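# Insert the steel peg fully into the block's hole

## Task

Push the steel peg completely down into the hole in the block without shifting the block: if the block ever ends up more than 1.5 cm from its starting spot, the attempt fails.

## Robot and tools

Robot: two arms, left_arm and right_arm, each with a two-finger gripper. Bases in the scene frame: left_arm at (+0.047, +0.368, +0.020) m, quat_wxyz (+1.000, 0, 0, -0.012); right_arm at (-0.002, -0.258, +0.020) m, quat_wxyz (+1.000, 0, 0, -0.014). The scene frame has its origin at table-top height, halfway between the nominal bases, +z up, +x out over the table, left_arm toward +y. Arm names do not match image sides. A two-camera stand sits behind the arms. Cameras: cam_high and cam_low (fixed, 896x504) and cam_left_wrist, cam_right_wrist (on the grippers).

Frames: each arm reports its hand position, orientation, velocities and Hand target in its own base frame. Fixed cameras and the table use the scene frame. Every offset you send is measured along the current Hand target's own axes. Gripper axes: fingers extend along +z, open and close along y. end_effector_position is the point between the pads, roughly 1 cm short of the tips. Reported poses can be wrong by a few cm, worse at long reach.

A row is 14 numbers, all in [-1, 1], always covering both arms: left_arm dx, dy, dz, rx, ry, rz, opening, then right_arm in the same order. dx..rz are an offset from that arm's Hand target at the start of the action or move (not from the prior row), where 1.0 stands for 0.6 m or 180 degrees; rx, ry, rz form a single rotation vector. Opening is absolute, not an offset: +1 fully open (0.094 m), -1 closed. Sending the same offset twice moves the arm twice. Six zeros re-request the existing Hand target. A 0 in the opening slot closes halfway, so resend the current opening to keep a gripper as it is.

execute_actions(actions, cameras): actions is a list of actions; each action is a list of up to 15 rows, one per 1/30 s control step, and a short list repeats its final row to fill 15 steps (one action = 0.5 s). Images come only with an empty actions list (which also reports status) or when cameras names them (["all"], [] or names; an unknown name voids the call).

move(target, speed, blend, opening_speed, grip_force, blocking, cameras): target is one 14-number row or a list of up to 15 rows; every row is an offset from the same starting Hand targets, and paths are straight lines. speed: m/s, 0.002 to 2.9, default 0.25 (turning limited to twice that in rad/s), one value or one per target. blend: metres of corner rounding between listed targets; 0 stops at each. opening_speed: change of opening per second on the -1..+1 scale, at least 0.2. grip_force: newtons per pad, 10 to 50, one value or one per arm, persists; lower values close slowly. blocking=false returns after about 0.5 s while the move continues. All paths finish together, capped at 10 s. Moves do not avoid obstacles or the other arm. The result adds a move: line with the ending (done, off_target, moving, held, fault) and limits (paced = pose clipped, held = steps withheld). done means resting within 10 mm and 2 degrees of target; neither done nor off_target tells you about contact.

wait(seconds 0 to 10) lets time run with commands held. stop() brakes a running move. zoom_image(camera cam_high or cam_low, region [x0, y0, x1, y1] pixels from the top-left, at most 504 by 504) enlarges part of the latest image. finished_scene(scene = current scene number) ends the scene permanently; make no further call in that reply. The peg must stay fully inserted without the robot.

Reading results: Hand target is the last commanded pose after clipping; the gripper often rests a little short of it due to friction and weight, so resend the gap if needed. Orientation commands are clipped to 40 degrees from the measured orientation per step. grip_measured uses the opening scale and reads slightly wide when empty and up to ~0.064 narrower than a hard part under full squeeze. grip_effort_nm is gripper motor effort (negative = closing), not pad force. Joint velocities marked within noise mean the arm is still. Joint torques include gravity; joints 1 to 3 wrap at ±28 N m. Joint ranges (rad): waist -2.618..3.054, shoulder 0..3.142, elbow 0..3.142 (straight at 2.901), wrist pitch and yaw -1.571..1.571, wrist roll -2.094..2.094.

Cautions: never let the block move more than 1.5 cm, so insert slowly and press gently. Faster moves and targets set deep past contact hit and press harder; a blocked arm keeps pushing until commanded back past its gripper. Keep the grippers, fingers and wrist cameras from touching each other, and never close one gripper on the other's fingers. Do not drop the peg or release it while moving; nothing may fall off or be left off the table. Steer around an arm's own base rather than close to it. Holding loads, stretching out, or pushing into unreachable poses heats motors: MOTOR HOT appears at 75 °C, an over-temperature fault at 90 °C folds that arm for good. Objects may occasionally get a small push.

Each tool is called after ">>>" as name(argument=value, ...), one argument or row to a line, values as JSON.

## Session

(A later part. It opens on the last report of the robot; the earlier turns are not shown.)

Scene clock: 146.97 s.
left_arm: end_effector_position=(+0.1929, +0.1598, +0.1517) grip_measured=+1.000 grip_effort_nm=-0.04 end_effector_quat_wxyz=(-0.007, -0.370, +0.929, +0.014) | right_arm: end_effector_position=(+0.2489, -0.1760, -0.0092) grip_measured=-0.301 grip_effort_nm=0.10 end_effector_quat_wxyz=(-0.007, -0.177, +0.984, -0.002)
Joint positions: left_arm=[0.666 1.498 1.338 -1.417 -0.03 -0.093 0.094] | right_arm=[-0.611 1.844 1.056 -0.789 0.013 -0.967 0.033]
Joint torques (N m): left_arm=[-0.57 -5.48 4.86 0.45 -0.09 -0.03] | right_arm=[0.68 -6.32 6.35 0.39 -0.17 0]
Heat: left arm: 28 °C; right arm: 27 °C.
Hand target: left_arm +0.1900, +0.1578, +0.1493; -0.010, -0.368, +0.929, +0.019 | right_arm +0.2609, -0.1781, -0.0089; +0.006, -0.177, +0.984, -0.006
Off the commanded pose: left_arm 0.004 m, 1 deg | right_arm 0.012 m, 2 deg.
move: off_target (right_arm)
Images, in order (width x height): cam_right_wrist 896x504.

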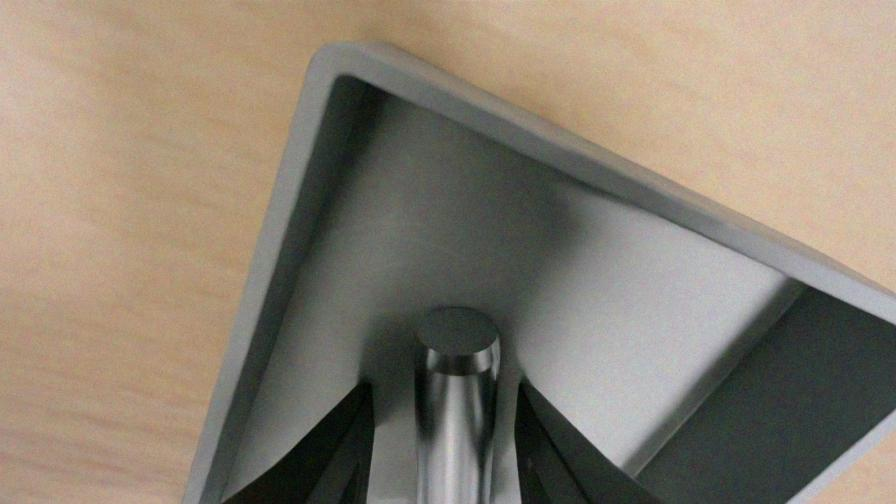

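>>> move(
  target=[
    [0, 0, 0, 0, 0, 0, 1, -0.004, 0, 0, 0, 0, 0, -0.9],
    [0, 0, 0, 0, 0, 0, 1, 0, 0, -0.2, 0, 0, 0, -0.9],
  ],
  speed=0.1,
  opening_speed=0.6,
  cameras=["all"],
)

Scene clock: 151.30 s.
left_arm: end_effector_position=(+0.1929, +0.1598, +0.1517) grip_measured=+1.000 grip_effort_nm=-0.03 end_effector_quat_wxyz=(-0.007, -0.370, +0.929, +0.014) | right_arm: end_effector_position=(+0.2529, -0.1751, +0.0925) grip_measured=-0.671 grip_effort_nm=-1.00 end_effector_quat_wxyz=(-0.017, -0.177, +0.984, +0.010)
Joint positions: left_arm=[0.666 1.498 1.338 -1.417 -0.03 -0.093 0.094] | right_arm=[-0.603 1.751 1.37 -1.227 0.01 -0.959 0.015]
Joint torques (N m): left_arm=[-0.57 -5.49 4.86 0.45 -0.09 -0.03] | right_arm=[-0.05 -10.84 7.05 0.08 -0.13 -0.04]
Heat: left arm: 28 °C; right arm: 27 °C.
Hand target: left_arm +0.1900, +0.1578, +0.1493; -0.010, -0.368, +0.929, +0.019 | right_arm +0.2591, -0.1770, +0.1110; +0.006, -0.177, +0.984, -0.006
Off the commanded pose: left_arm 0.004 m, 1 deg | right_arm 0.020 m, 3 deg.
move: off_target (right_arm)

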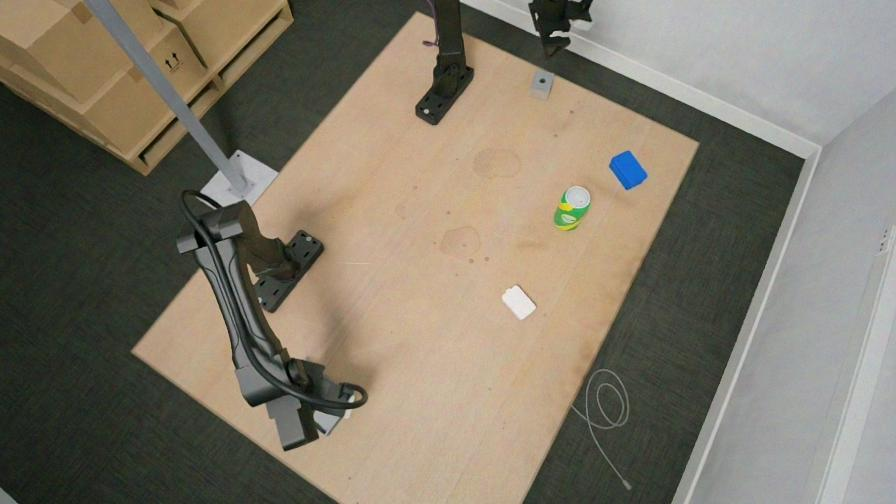

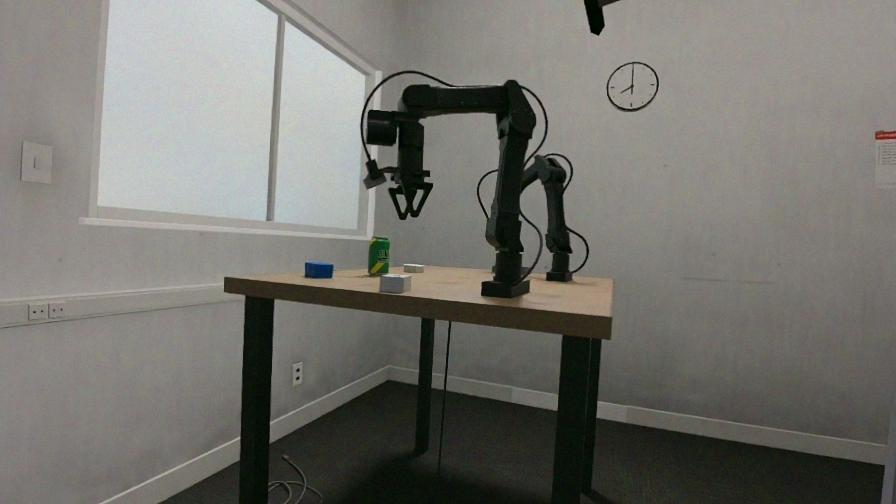

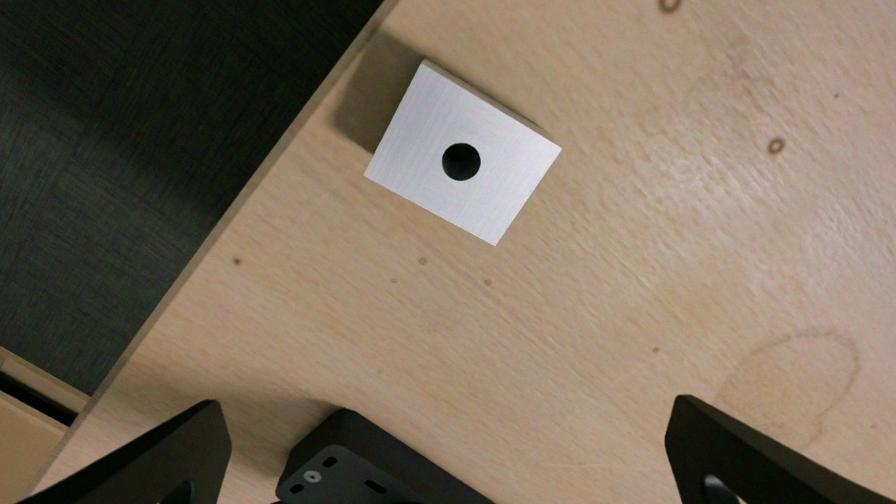

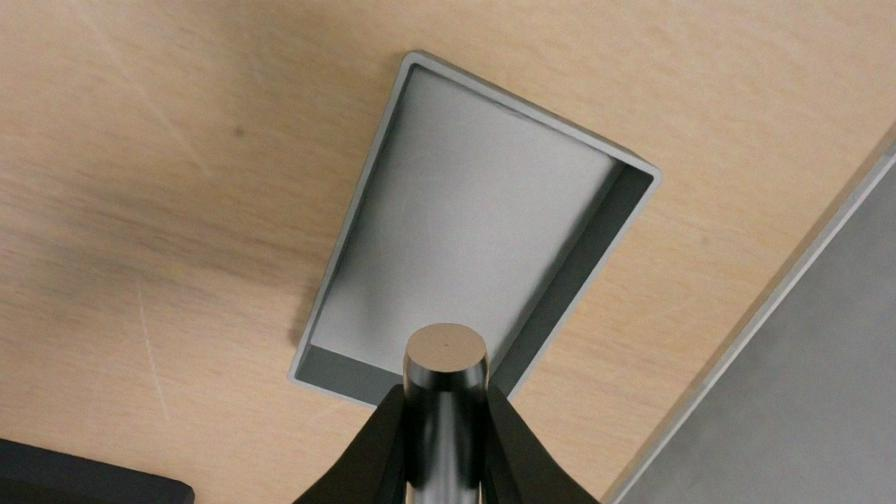

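>>> move(
  target=[
    [-0.0382,-0.3957,-0.035,0.1979,-0.4805,0.1785,1, -0.3152,0.6365,-0.0543,-0.0148,-0.0029,0.4175,-0.9],
    [0.3088,-0.5962,-0.0253,0.354,-0.4193,0.3381,1, -0.3152,0.6365,-0.0543,-0.0148,-0.0029,0.4175,-0.9],
    [0.4937,-0.5523,-0.0142,0.4275,-0.3741,0.4138,1, -0.3152,0.6365,-0.0543,-0.0148,-0.0029,0.4175,-0.9],
  ],
  speed=0.3,
  blend=[0.03, 0.03, 0],
  cameras=["all"],
)

Scene clock: 174.57 s.
left_arm: end_effector_position=(+0.2040, -0.2892, +0.1315) grip_measured=+1.000 grip_effort_nm=-0.04 end_effector_quat_wxyz=(+0.607, +0.332, +0.646, -0.321) | right_arm: end_effector_position=(+0.2988, +0.2456, +0.1347) grip_measured=-0.671 grip_effort_nm=-1.00 end_effector_quat_wxyz=(+0.001, +0.457, +0.889, +0.019)
Joint positions: left_arm=[-0.957 1.561 0.099 1.406 0.004 -0.012 0.094] | right_arm=[0.679 1.989 1.85 -1.396 -0.013 1.629 0.015]
Joint torques (N m): left_arm=[-0.49 -4.6 3.03 2.63 -0.03 0.11] | right_arm=[0.46 -9.14 7.76 0.16 0.08 0.07]
Heat: left arm: 28 °C; right arm: 28 °C.
Hand target: left_arm +0.2013, -0.2866, +0.1457; +0.628, +0.326, +0.627, -0.327 | right_arm +0.3031, +0.2471, +0.1402; +0.009, +0.460, +0.888, +0.021
Off the commanded pose: left_arm 0.015 m, 3 deg | right_arm 0.007 m, 1 deg.
move: off_target (left_arm)

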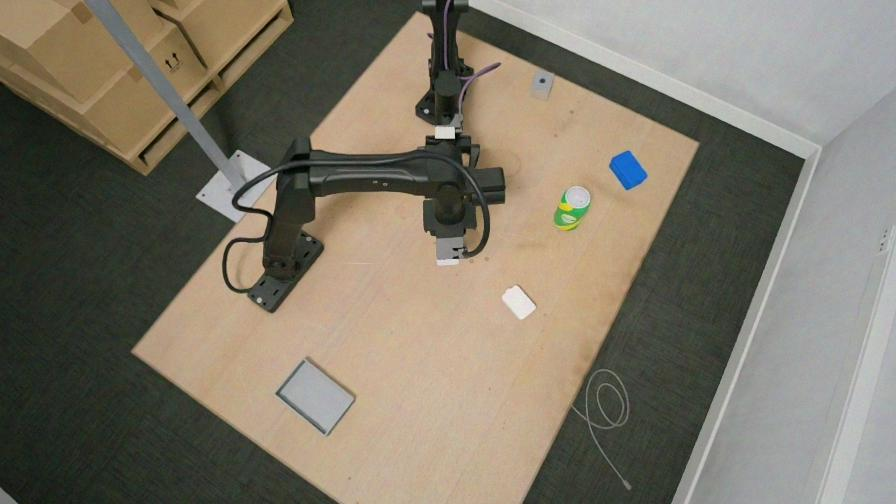

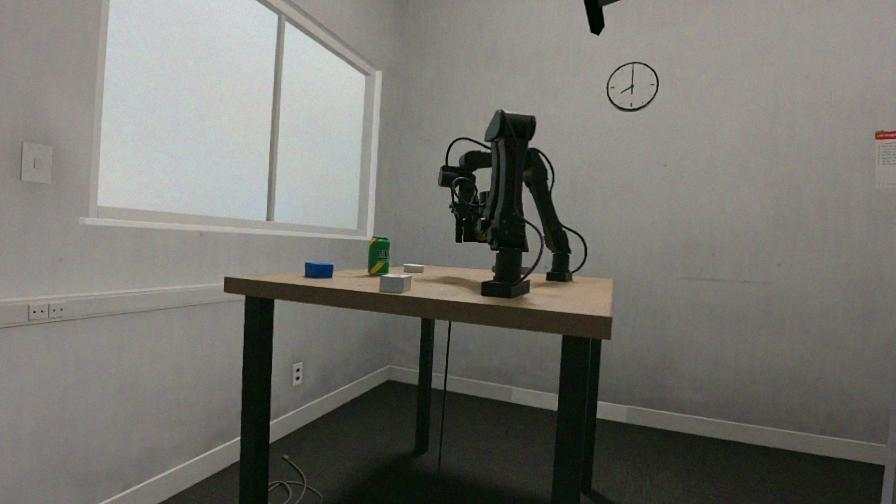

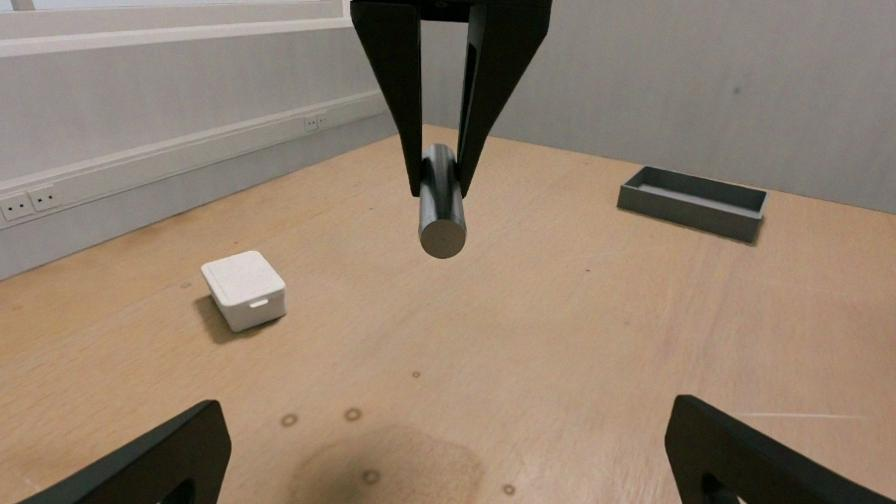

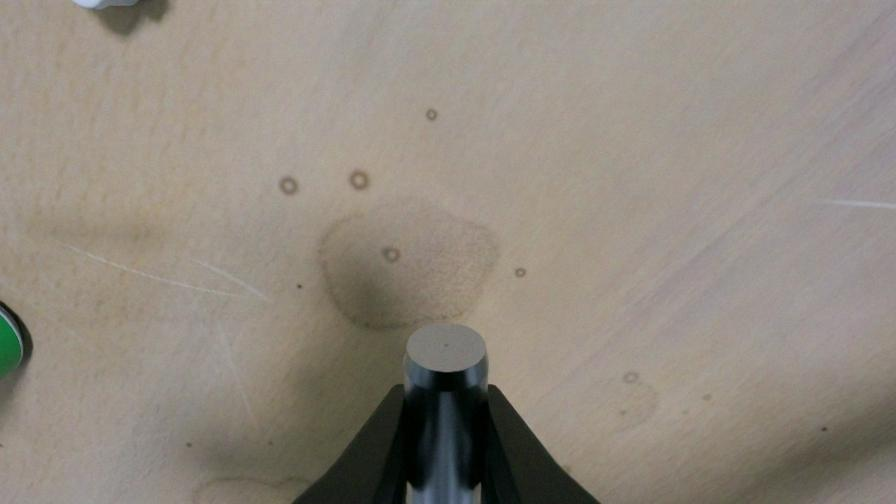

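>>> zoom_image(
  camera="cam_left_wrist",
  region=[340, 100, 560, 270],
)

Scaled by 2.291.

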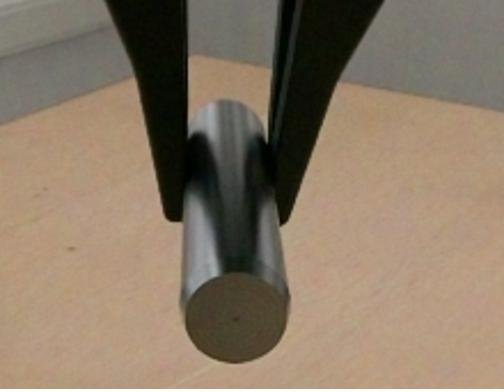

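>>> move(
  target=[0,0.003,0.05,0,0,0,1, 0,0,0,0,0,0,-0.9],
  speed=0.1,
  cameras=["cam_left_wrist", "cam_low"],
)

>>> zoom_image(
  camera="cam_left_wrist",
  region=[340, 100, 560, 270],
)

>>> zoom_image(
  camera="cam_low",
  region=[430, 180, 560, 290],
)

Scene clock: 189.00 s.
left_arm: end_effector_position=(+0.2161, -0.3063, +0.1326) grip_measured=+1.000 grip_effort_nm=-0.04 end_effector_quat_wxyz=(+0.609, +0.331, +0.645, -0.322) | right_arm: end_effector_position=(+0.2988, +0.2456, +0.1347) grip_measured=-0.671 grip_effort_nm=-1.00 end_effector_quat_wxyz=(+0.001, +0.457, +0.889, +0.019)
Joint positions: left_arm=[-0.957 1.636 0.178 1.406 0.004 -0.012 0.094] | right_arm=[0.679 1.989 1.85 -1.396 -0.013 1.629 0.015]
Joint torques (N m): left_arm=[0.21 -3.15 5.74 2.52 0.05 0.11] | right_arm=[0.08 -9.03 7.51 0.13 0.07 -0.01]
Heat: left arm: 30 °C; right arm: 28 °C.
Hand target: left_arm +0.2200, -0.3101, +0.1456; +0.627, +0.326, +0.627, -0.327 | right_arm +0.3031, +0.2471, +0.1402; +0.009, +0.460, +0.888, +0.021
Off the commanded pose: left_arm 0.014 m, 3 deg | right_arm 0.007 m, 1 deg.
move: off_target (left_arm)
Images, in order (width x height): cam_low 896x504, cam_left_wrist 896x504.

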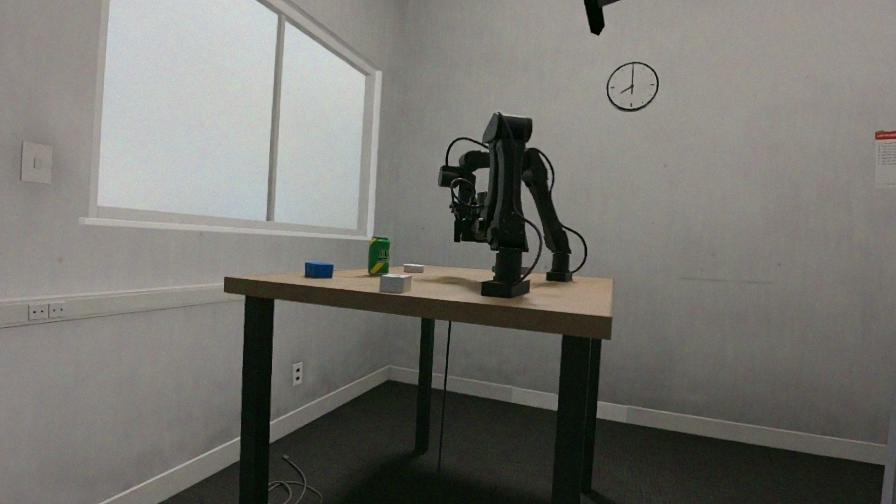

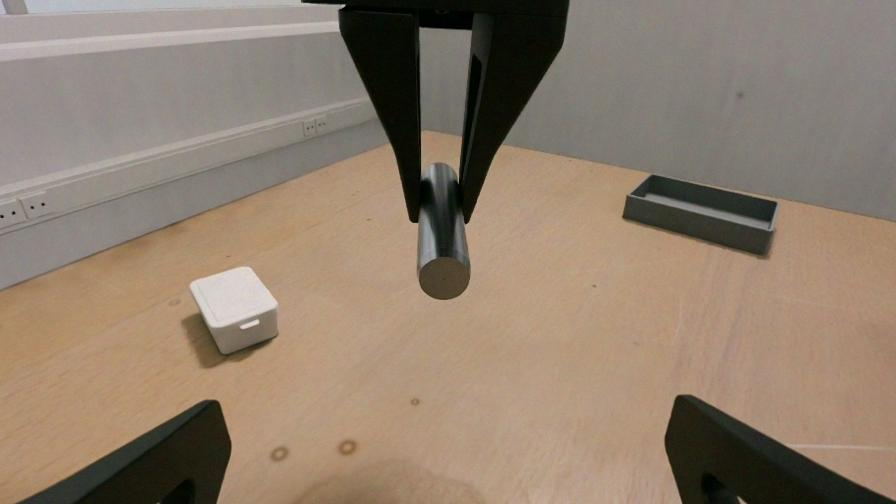

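Scaled by 2.291.

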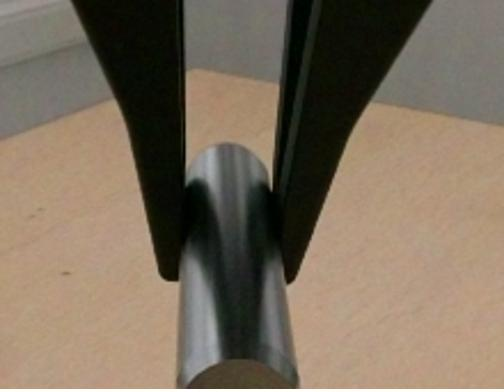

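Scaled by 3.877.

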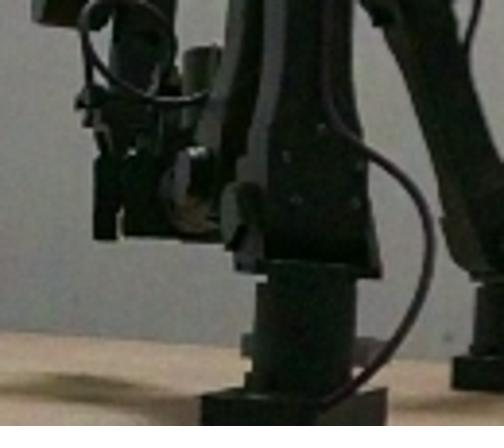

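>>> move(
  target=[0.0143,0.0028,0.075,-0.0111,0,0,1, 0,0,0,0,0,0,-0.9],
  speed=0.1,
  cameras=["cam_left_wrist", "cam_right_wrist"],
)

>>> zoom_image(
  camera="cam_left_wrist",
  region=[320, 180, 580, 420],
)

Scene clock: 199.47 s.
left_arm: end_effector_position=(+0.2435, -0.3420, +0.1246) grip_measured=+1.000 grip_effort_nm=-0.04 end_effector_quat_wxyz=(+0.612, +0.325, +0.649, -0.315) | right_arm: end_effector_position=(+0.2988, +0.2456, +0.1347) grip_measured=-0.671 grip_effort_nm=-1.00 end_effector_quat_wxyz=(+0.001, +0.457, +0.889, +0.019)
Joint positions: left_arm=[-0.966 1.811 0.351 1.407 -0.027 -0.012 0.094] | right_arm=[0.679 1.989 1.85 -1.396 -0.013 1.629 0.015]
Joint torques (N m): left_arm=[-0.64 -4.3 5.75 2.58 -0.17 0.11] | right_arm=[0.16 -9.37 7.72 0.16 0.11 0]
Heat: left arm: 31 °C; right arm: 28 °C.
Hand target: left_arm +0.2472, -0.3461, +0.1371; +0.633, +0.315, +0.633, -0.316 | right_arm +0.3031, +0.2471, +0.1402; +0.009, +0.460, +0.888, +0.021
Off the commanded pose: left_arm 0.014 m, 3 deg | right_arm 0.007 m, 1 deg.
move: off_target (left_arm)
Images, in order (width x height): cam_left_wrist 896x504, cam_right_wrist 896x504.

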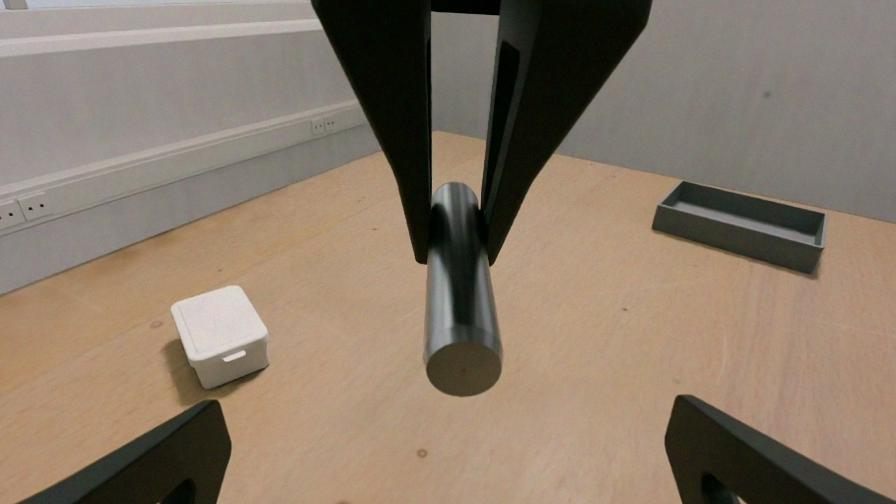

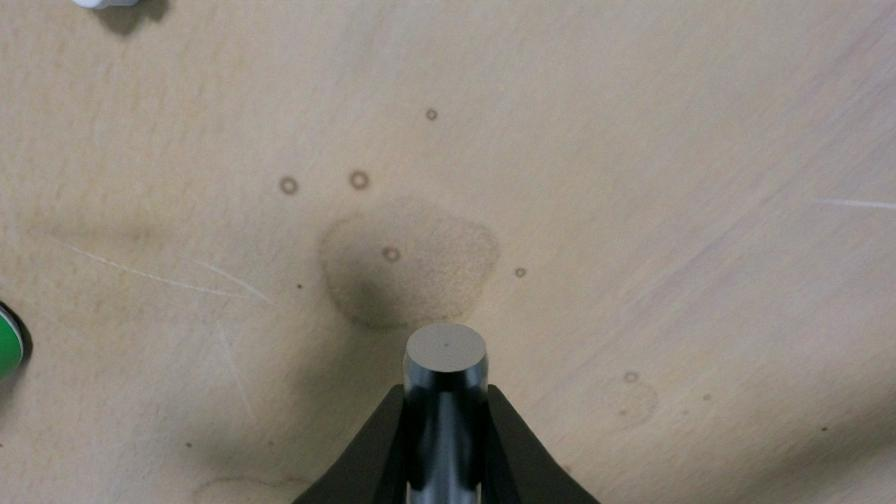

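Scaled by 1.938.

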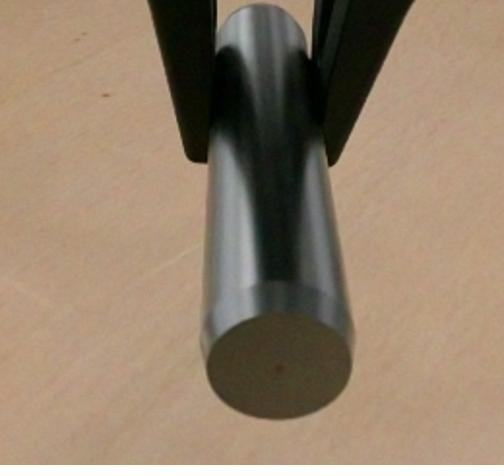

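>>> move(
  target=[0,-0.005,0.0483,0,0,0,1, 0,0,0,0,0,0,-0.9],
  speed=0.06,
  cameras=["cam_left_wrist", "cam_low"],
)

Scene clock: 204.73 s.
left_arm: end_effector_position=(+0.2592, -0.3670, +0.1364) grip_measured=+1.000 grip_effort_nm=-0.04 end_effector_quat_wxyz=(+0.627, +0.317, +0.635, -0.322) | right_arm: end_effector_position=(+0.2988, +0.2456, +0.1347) grip_measured=-0.671 grip_effort_nm=-1.00 end_effector_quat_wxyz=(+0.001, +0.457, +0.889, +0.019)
Joint positions: left_arm=[-0.971 1.878 0.469 1.402 -0.033 -0.012 0.094] | right_arm=[0.679 1.989 1.85 -1.396 -0.013 1.629 0.015]
Joint torques (N m): left_arm=[-0.66 -4.94 6.15 2.14 -0.17 0.11] | right_arm=[0.2 -9.16 7.62 0.13 0.12 -0.03]
Heat: left arm: 32 °C; right arm: 28 °C.
Hand target: left_arm +0.2623, -0.3709, +0.1370; +0.633, +0.315, +0.633, -0.316 | right_arm +0.3031, +0.2471, +0.1402; +0.009, +0.460, +0.888, +0.021
Off the commanded pose: left_arm 0.005 m, 1 deg | right_arm 0.007 m, 1 deg.
move: done
Images, in order (width x height): cam_low 896x504, cam_left_wrist 896x504.

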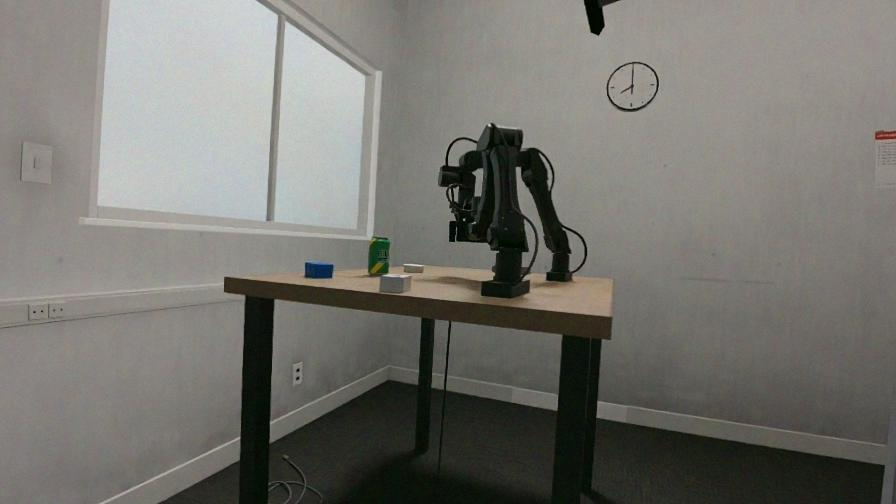

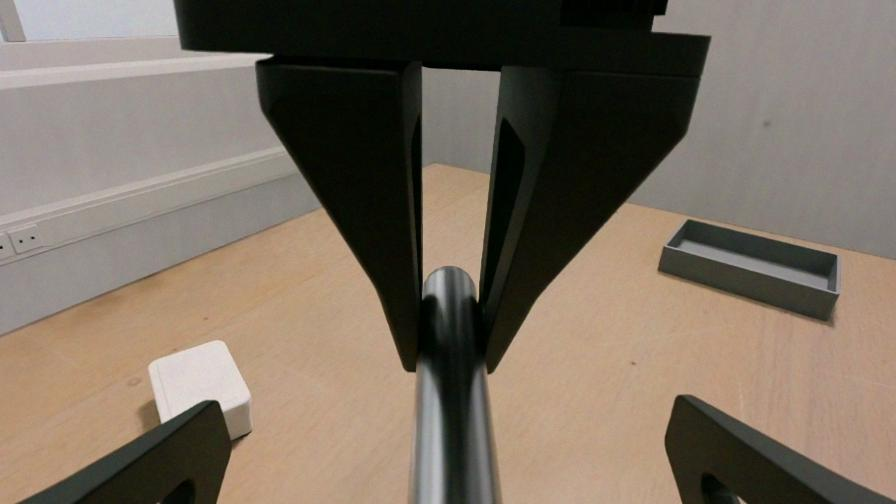

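>>> zoom_image(
  camera="cam_left_wrist",
  region=[330, 240, 590, 504],
)

>>> zoom_image(
  camera="cam_low",
  region=[430, 190, 560, 290],
)

Scaled by 1.909.

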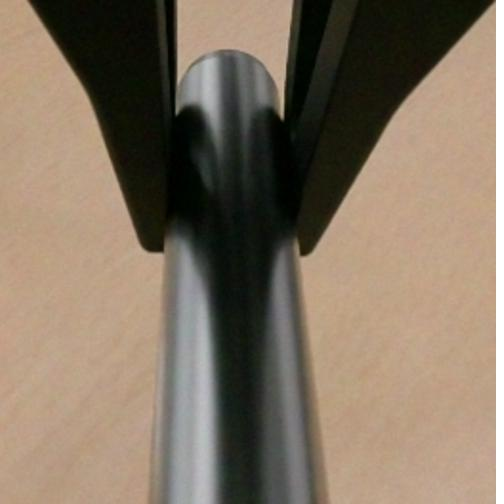

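Scaled by 3.877.

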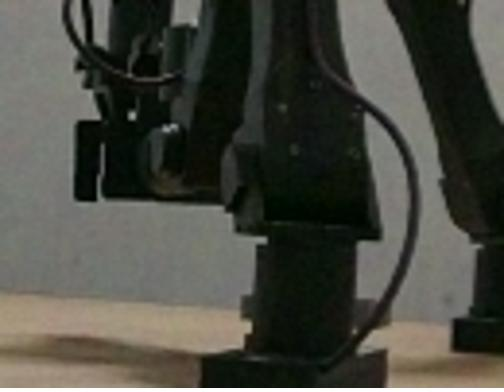

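>>> move(
  target=[0,0,0,0,0,0,-0.9, 0,0,0,0,0,0,-0.9],
  speed=0.06,
  opening_speed=0.6,
  cameras=["cam_left_wrist", "cam_low"],
)

Scene clock: 213.13 s.
left_arm: end_effector_position=(+0.2594, -0.3668, +0.1364) grip_measured=-0.647 grip_effort_nm=-1.06 end_effector_quat_wxyz=(+0.627, +0.317, +0.635, -0.322) | right_arm: end_effector_position=(+0.2988, +0.2455, +0.1347) grip_measured=-0.671 grip_effort_nm=-1.00 end_effector_quat_wxyz=(+0.001, +0.458, +0.889, +0.018)
Joint positions: left_arm=[-0.971 1.878 0.469 1.402 -0.034 -0.012 0.017] | right_arm=[0.679 1.989 1.85 -1.397 -0.012 1.631 0.015]
Joint torques (N m): left_arm=[-0.65 -4.94 6.15 2.14 -0.16 0.11] | right_arm=[0.13 -8.85 7.53 0.15 0.1 -0.05]
Heat: left arm: 31 °C; right arm: 28 °C.
Hand target: left_arm +0.2623, -0.3709, +0.1371; +0.633, +0.315, +0.633, -0.316 | right_arm +0.3031, +0.2471, +0.1402; +0.009, +0.460, +0.888, +0.021
Off the commanded pose: left_arm 0.005 m, 1 deg | right_arm 0.007 m, 1 deg.
move: done
Images, in order (width x height): cam_low 896x504, cam_left_wrist 896x504.

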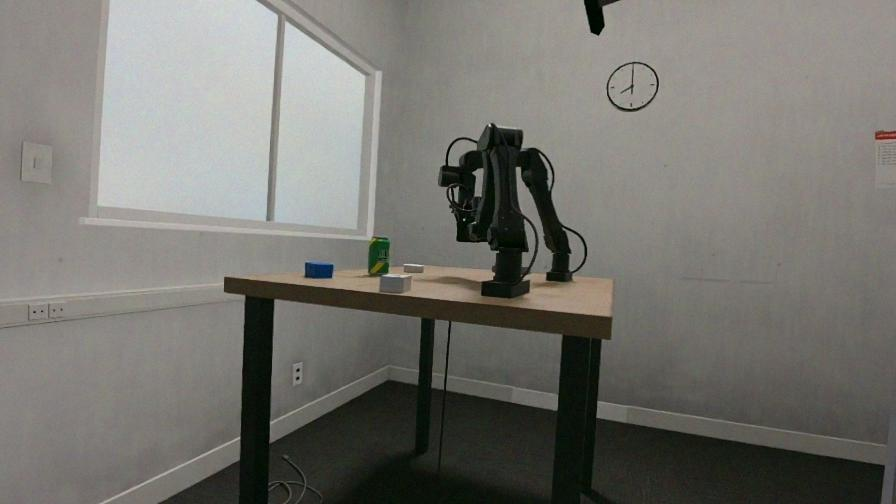

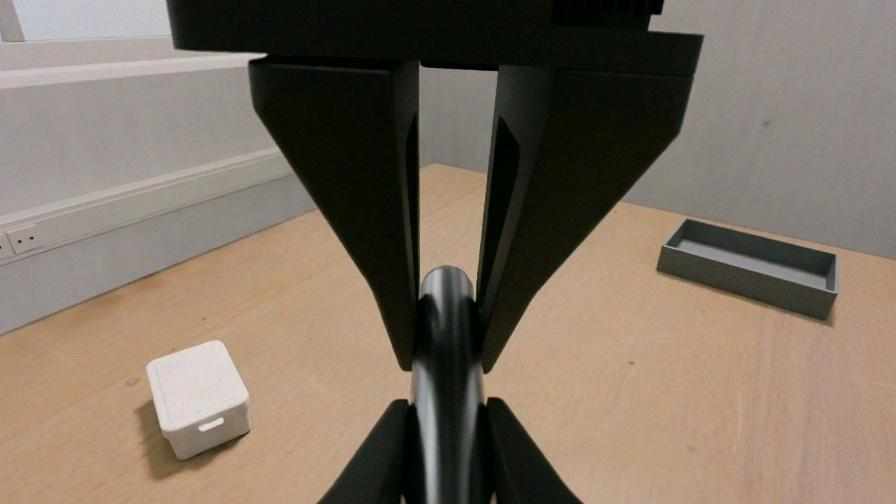

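>>> move(
  target=[
    [0,0,0,0,0,0,-0.9, 0,0,0,0,0,0,-0.2],
    [0,0,0,0,0,0,-0.9, 0,0,-0.2,0,0,0,-0.2],
  ],
  speed=0.1,
  opening_speed=0.8,
  cameras=["cam_left_wrist", "cam_low"],
)

>>> zoom_image(
  camera="cam_left_wrist",
  region=[330, 240, 590, 504],
)

Scene clock: 217.73 s.
left_arm: end_effector_position=(+0.2594, -0.3668, +0.1283) grip_measured=-0.647 grip_effort_nm=-1.06 end_effector_quat_wxyz=(+0.618, +0.322, +0.644, -0.317) | right_arm: end_effector_position=(+0.3008, +0.2471, +0.2433) grip_measured=-0.201 grip_effort_nm=0.10 end_effector_quat_wxyz=(+0.045, +0.454, +0.882, +0.117)
Joint positions: left_arm=[-0.971 1.884 0.469 1.379 -0.034 -0.012 0.017] | right_arm=[0.679 1.894 2.137 -1.563 -0.012 1.631 0.038]
Joint torques (N m): left_arm=[-0.68 -5.45 6.06 2.36 -0.17 0.11] | right_arm=[0.17 -11.18 6.41 0.5 0.08 0.03]
Heat: left arm: 31 °C; right arm: 28 °C.
Hand target: left_arm +0.2623, -0.3709, +0.1372; +0.633, +0.315, +0.633, -0.316 | right_arm +0.2989, +0.2435, +0.2601; +0.009, +0.460, +0.888, +0.021
Off the commanded pose: left_arm 0.010 m, 2 deg | right_arm 0.017 m, 12 deg.
joint sent to its limit (right arm) — joint 4 (wrist pitch), lower limit. The joint targets are off in orientation, not in position.
move: off_target (right_arm)
Images, in order (width x height): cam_low 896x504, cam_left_wrist 896x504.

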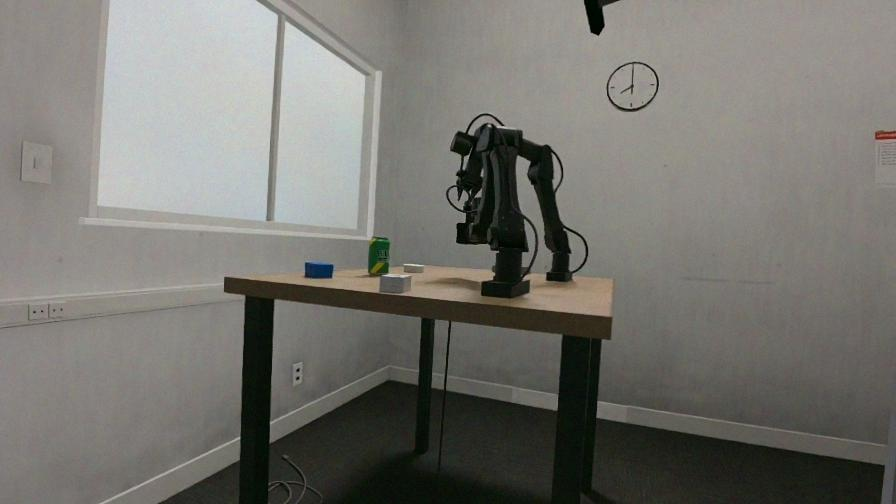

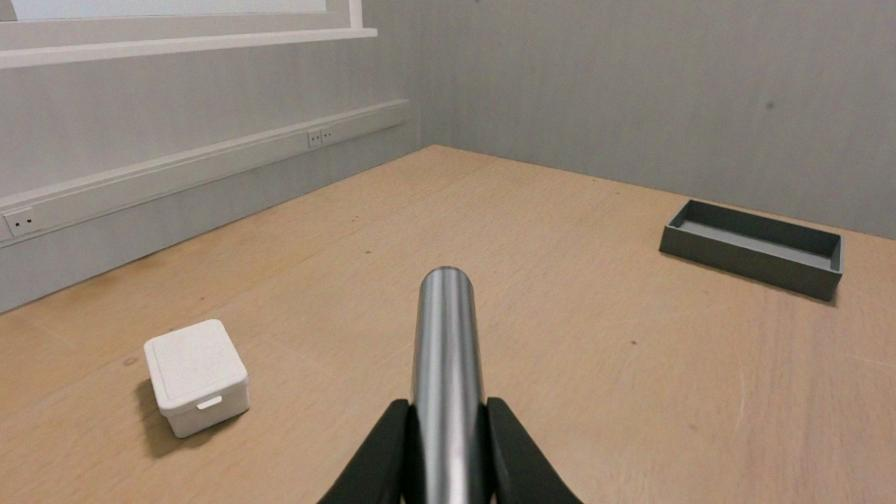

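Scaled by 1.909.

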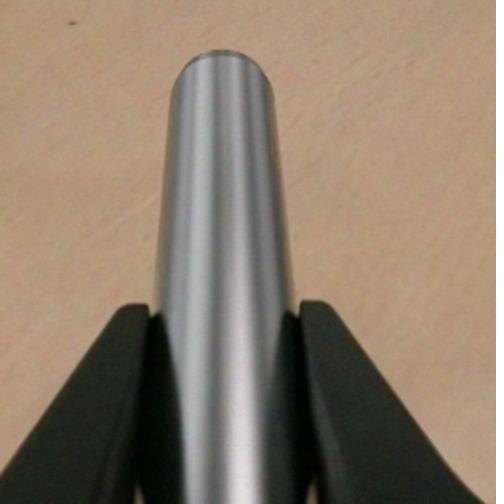

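>>> move(
  target=[
    [-0.0547,0.1915,-0.1497,-0.0889,0,0,-0.9, 0,0,0,0,0,0,-0.2],
    [-0.0713,0.5153,-0.3857,-0.2944,0,0,-0.9, 0,0,0,0,0,0,-0.2],
    [-0.0547,0.5395,-0.7223,-0.41,0.3679,-0.41,-0.9, 0,0,0,0,0,0,-0.2],
    [-0.0463,0.4655,-0.7738,-0.41,0.3679,-0.41,-0.9, 0,0,0,0,0,0,-0.2],
  ],
  speed=0.3,
  blend=[0.03, 0.05, 0.02, 0],
  cameras=["all"],
)

Scene clock: 231.43 s.
left_arm: end_effector_position=(+0.2125, +0.1709, +0.1627) grip_measured=-0.647 grip_effort_nm=-1.06 end_effector_quat_wxyz=(+0.003, -0.371, +0.929, -0.004) | right_arm: end_effector_position=(+0.3008, +0.2471, +0.2433) grip_measured=-0.201 grip_effort_nm=0.10 end_effector_quat_wxyz=(+0.045, +0.454, +0.882, +0.117)
Joint positions: left_arm=[0.679 1.577 1.458 -1.449 0.009 -0.081 0.017] | right_arm=[0.679 1.894 2.137 -1.563 -0.012 1.631 0.038]
Joint torques (N m): left_arm=[0.14 -6.97 5.12 0.33 -0.03 0.09] | right_arm=[0.18 -11.28 6.38 0.5 0.1 0.04]
Heat: left arm: 31 °C; right arm: 28 °C.
Hand target: left_arm +0.2059, +0.1680, +0.1641; +0.000, -0.368, +0.930, -0.001 | right_arm +0.2989, +0.2436, +0.2601; +0.009, +0.460, +0.888, +0.021
Off the commanded pose: left_arm 0.007 m, 1 deg | right_arm 0.017 m, 12 deg.
joint sent to its limit (right arm) — joint 4 (wrist pitch), lower limit. The joint targets are off in orientation, not in position.
move: off_target (right_arm)

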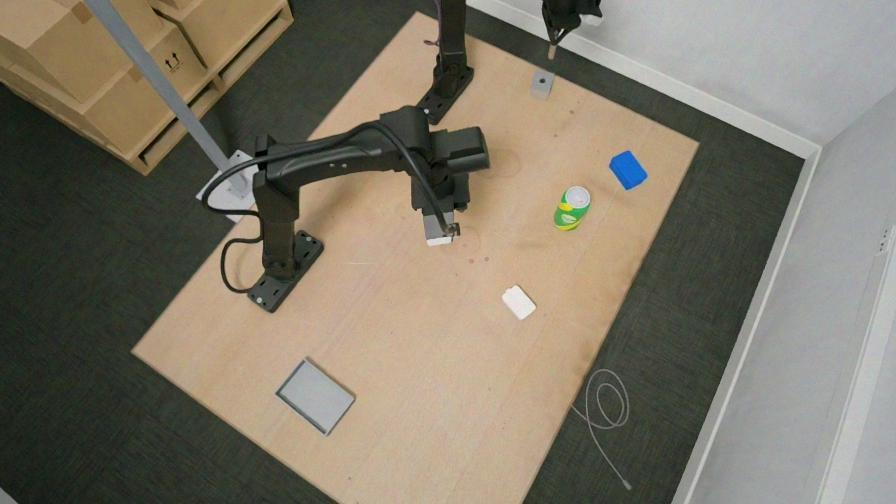

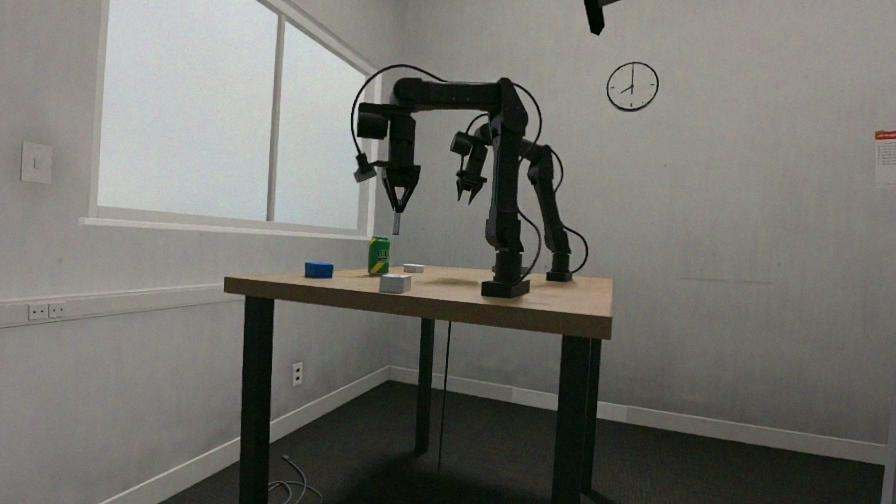

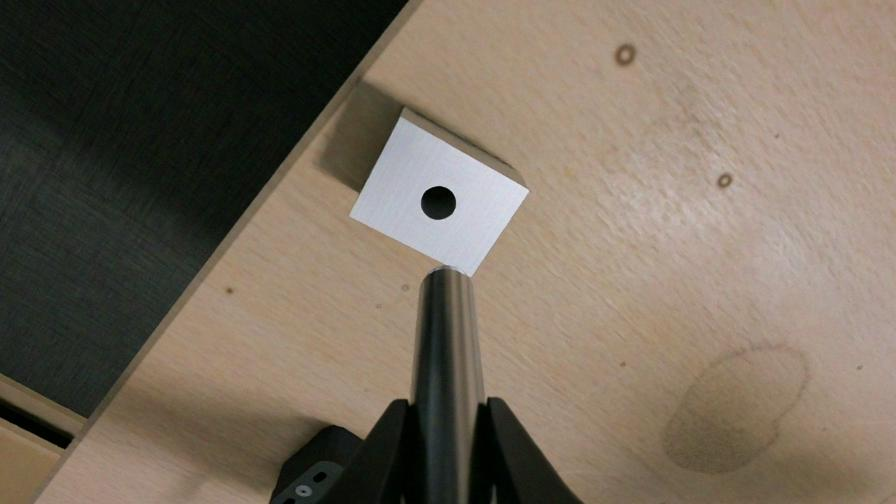

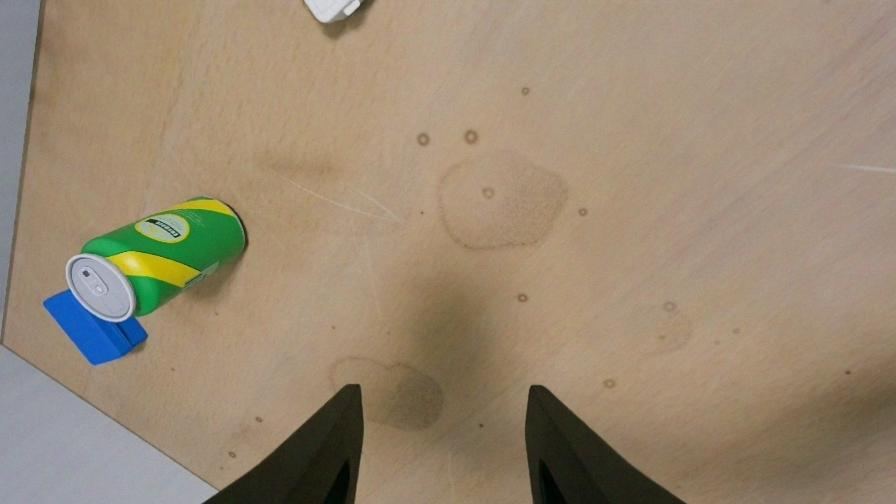

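>>> zoom_image(
  camera="cam_low",
  region=[340, 140, 480, 310],
)

>>> zoom_image(
  camera="cam_left_wrist",
  region=[330, 90, 590, 330],
)

Scaled by 2.965.

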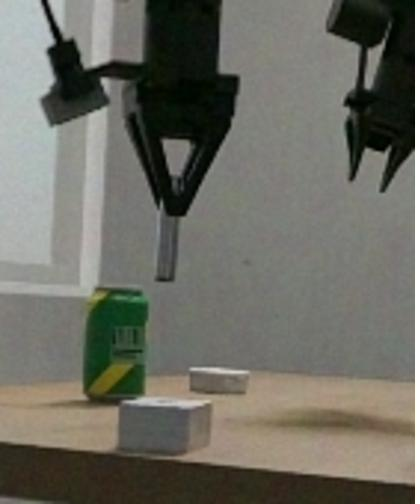

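Scaled by 1.938.

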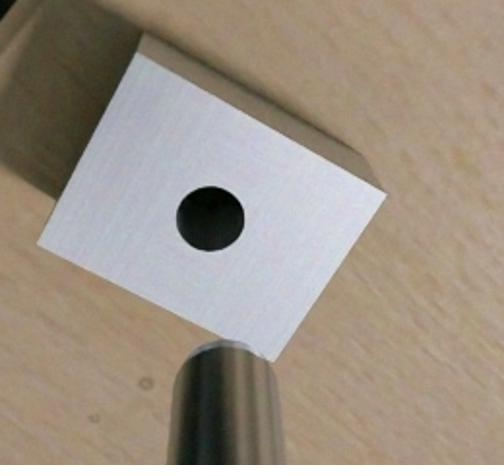

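>>> zoom_image(
  camera="cam_left_wrist",
  region=[390, 255, 510, 405],
)

>>> zoom_image(
  camera="cam_low",
  region=[370, 180, 430, 245],
)

>>> zoom_image(
  camera="cam_left_wrist",
  region=[340, 90, 540, 280],
)

Scaled by 3.360.

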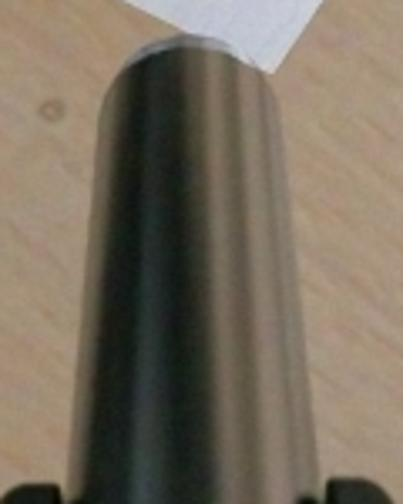

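Scaled by 7.754.

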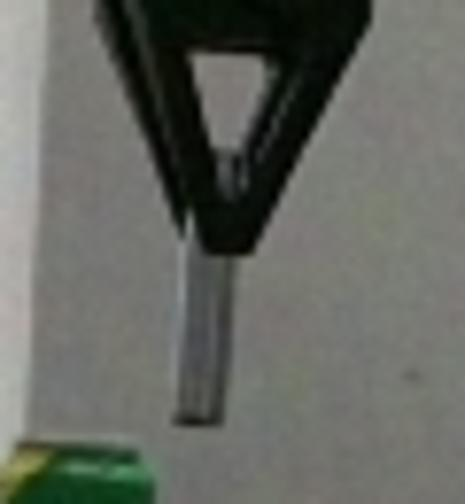

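Scaled by 2.520.

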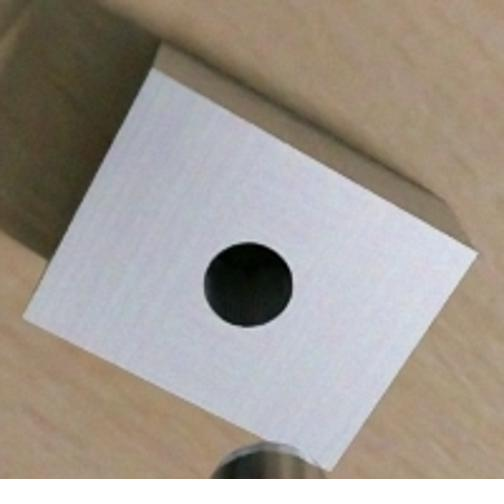

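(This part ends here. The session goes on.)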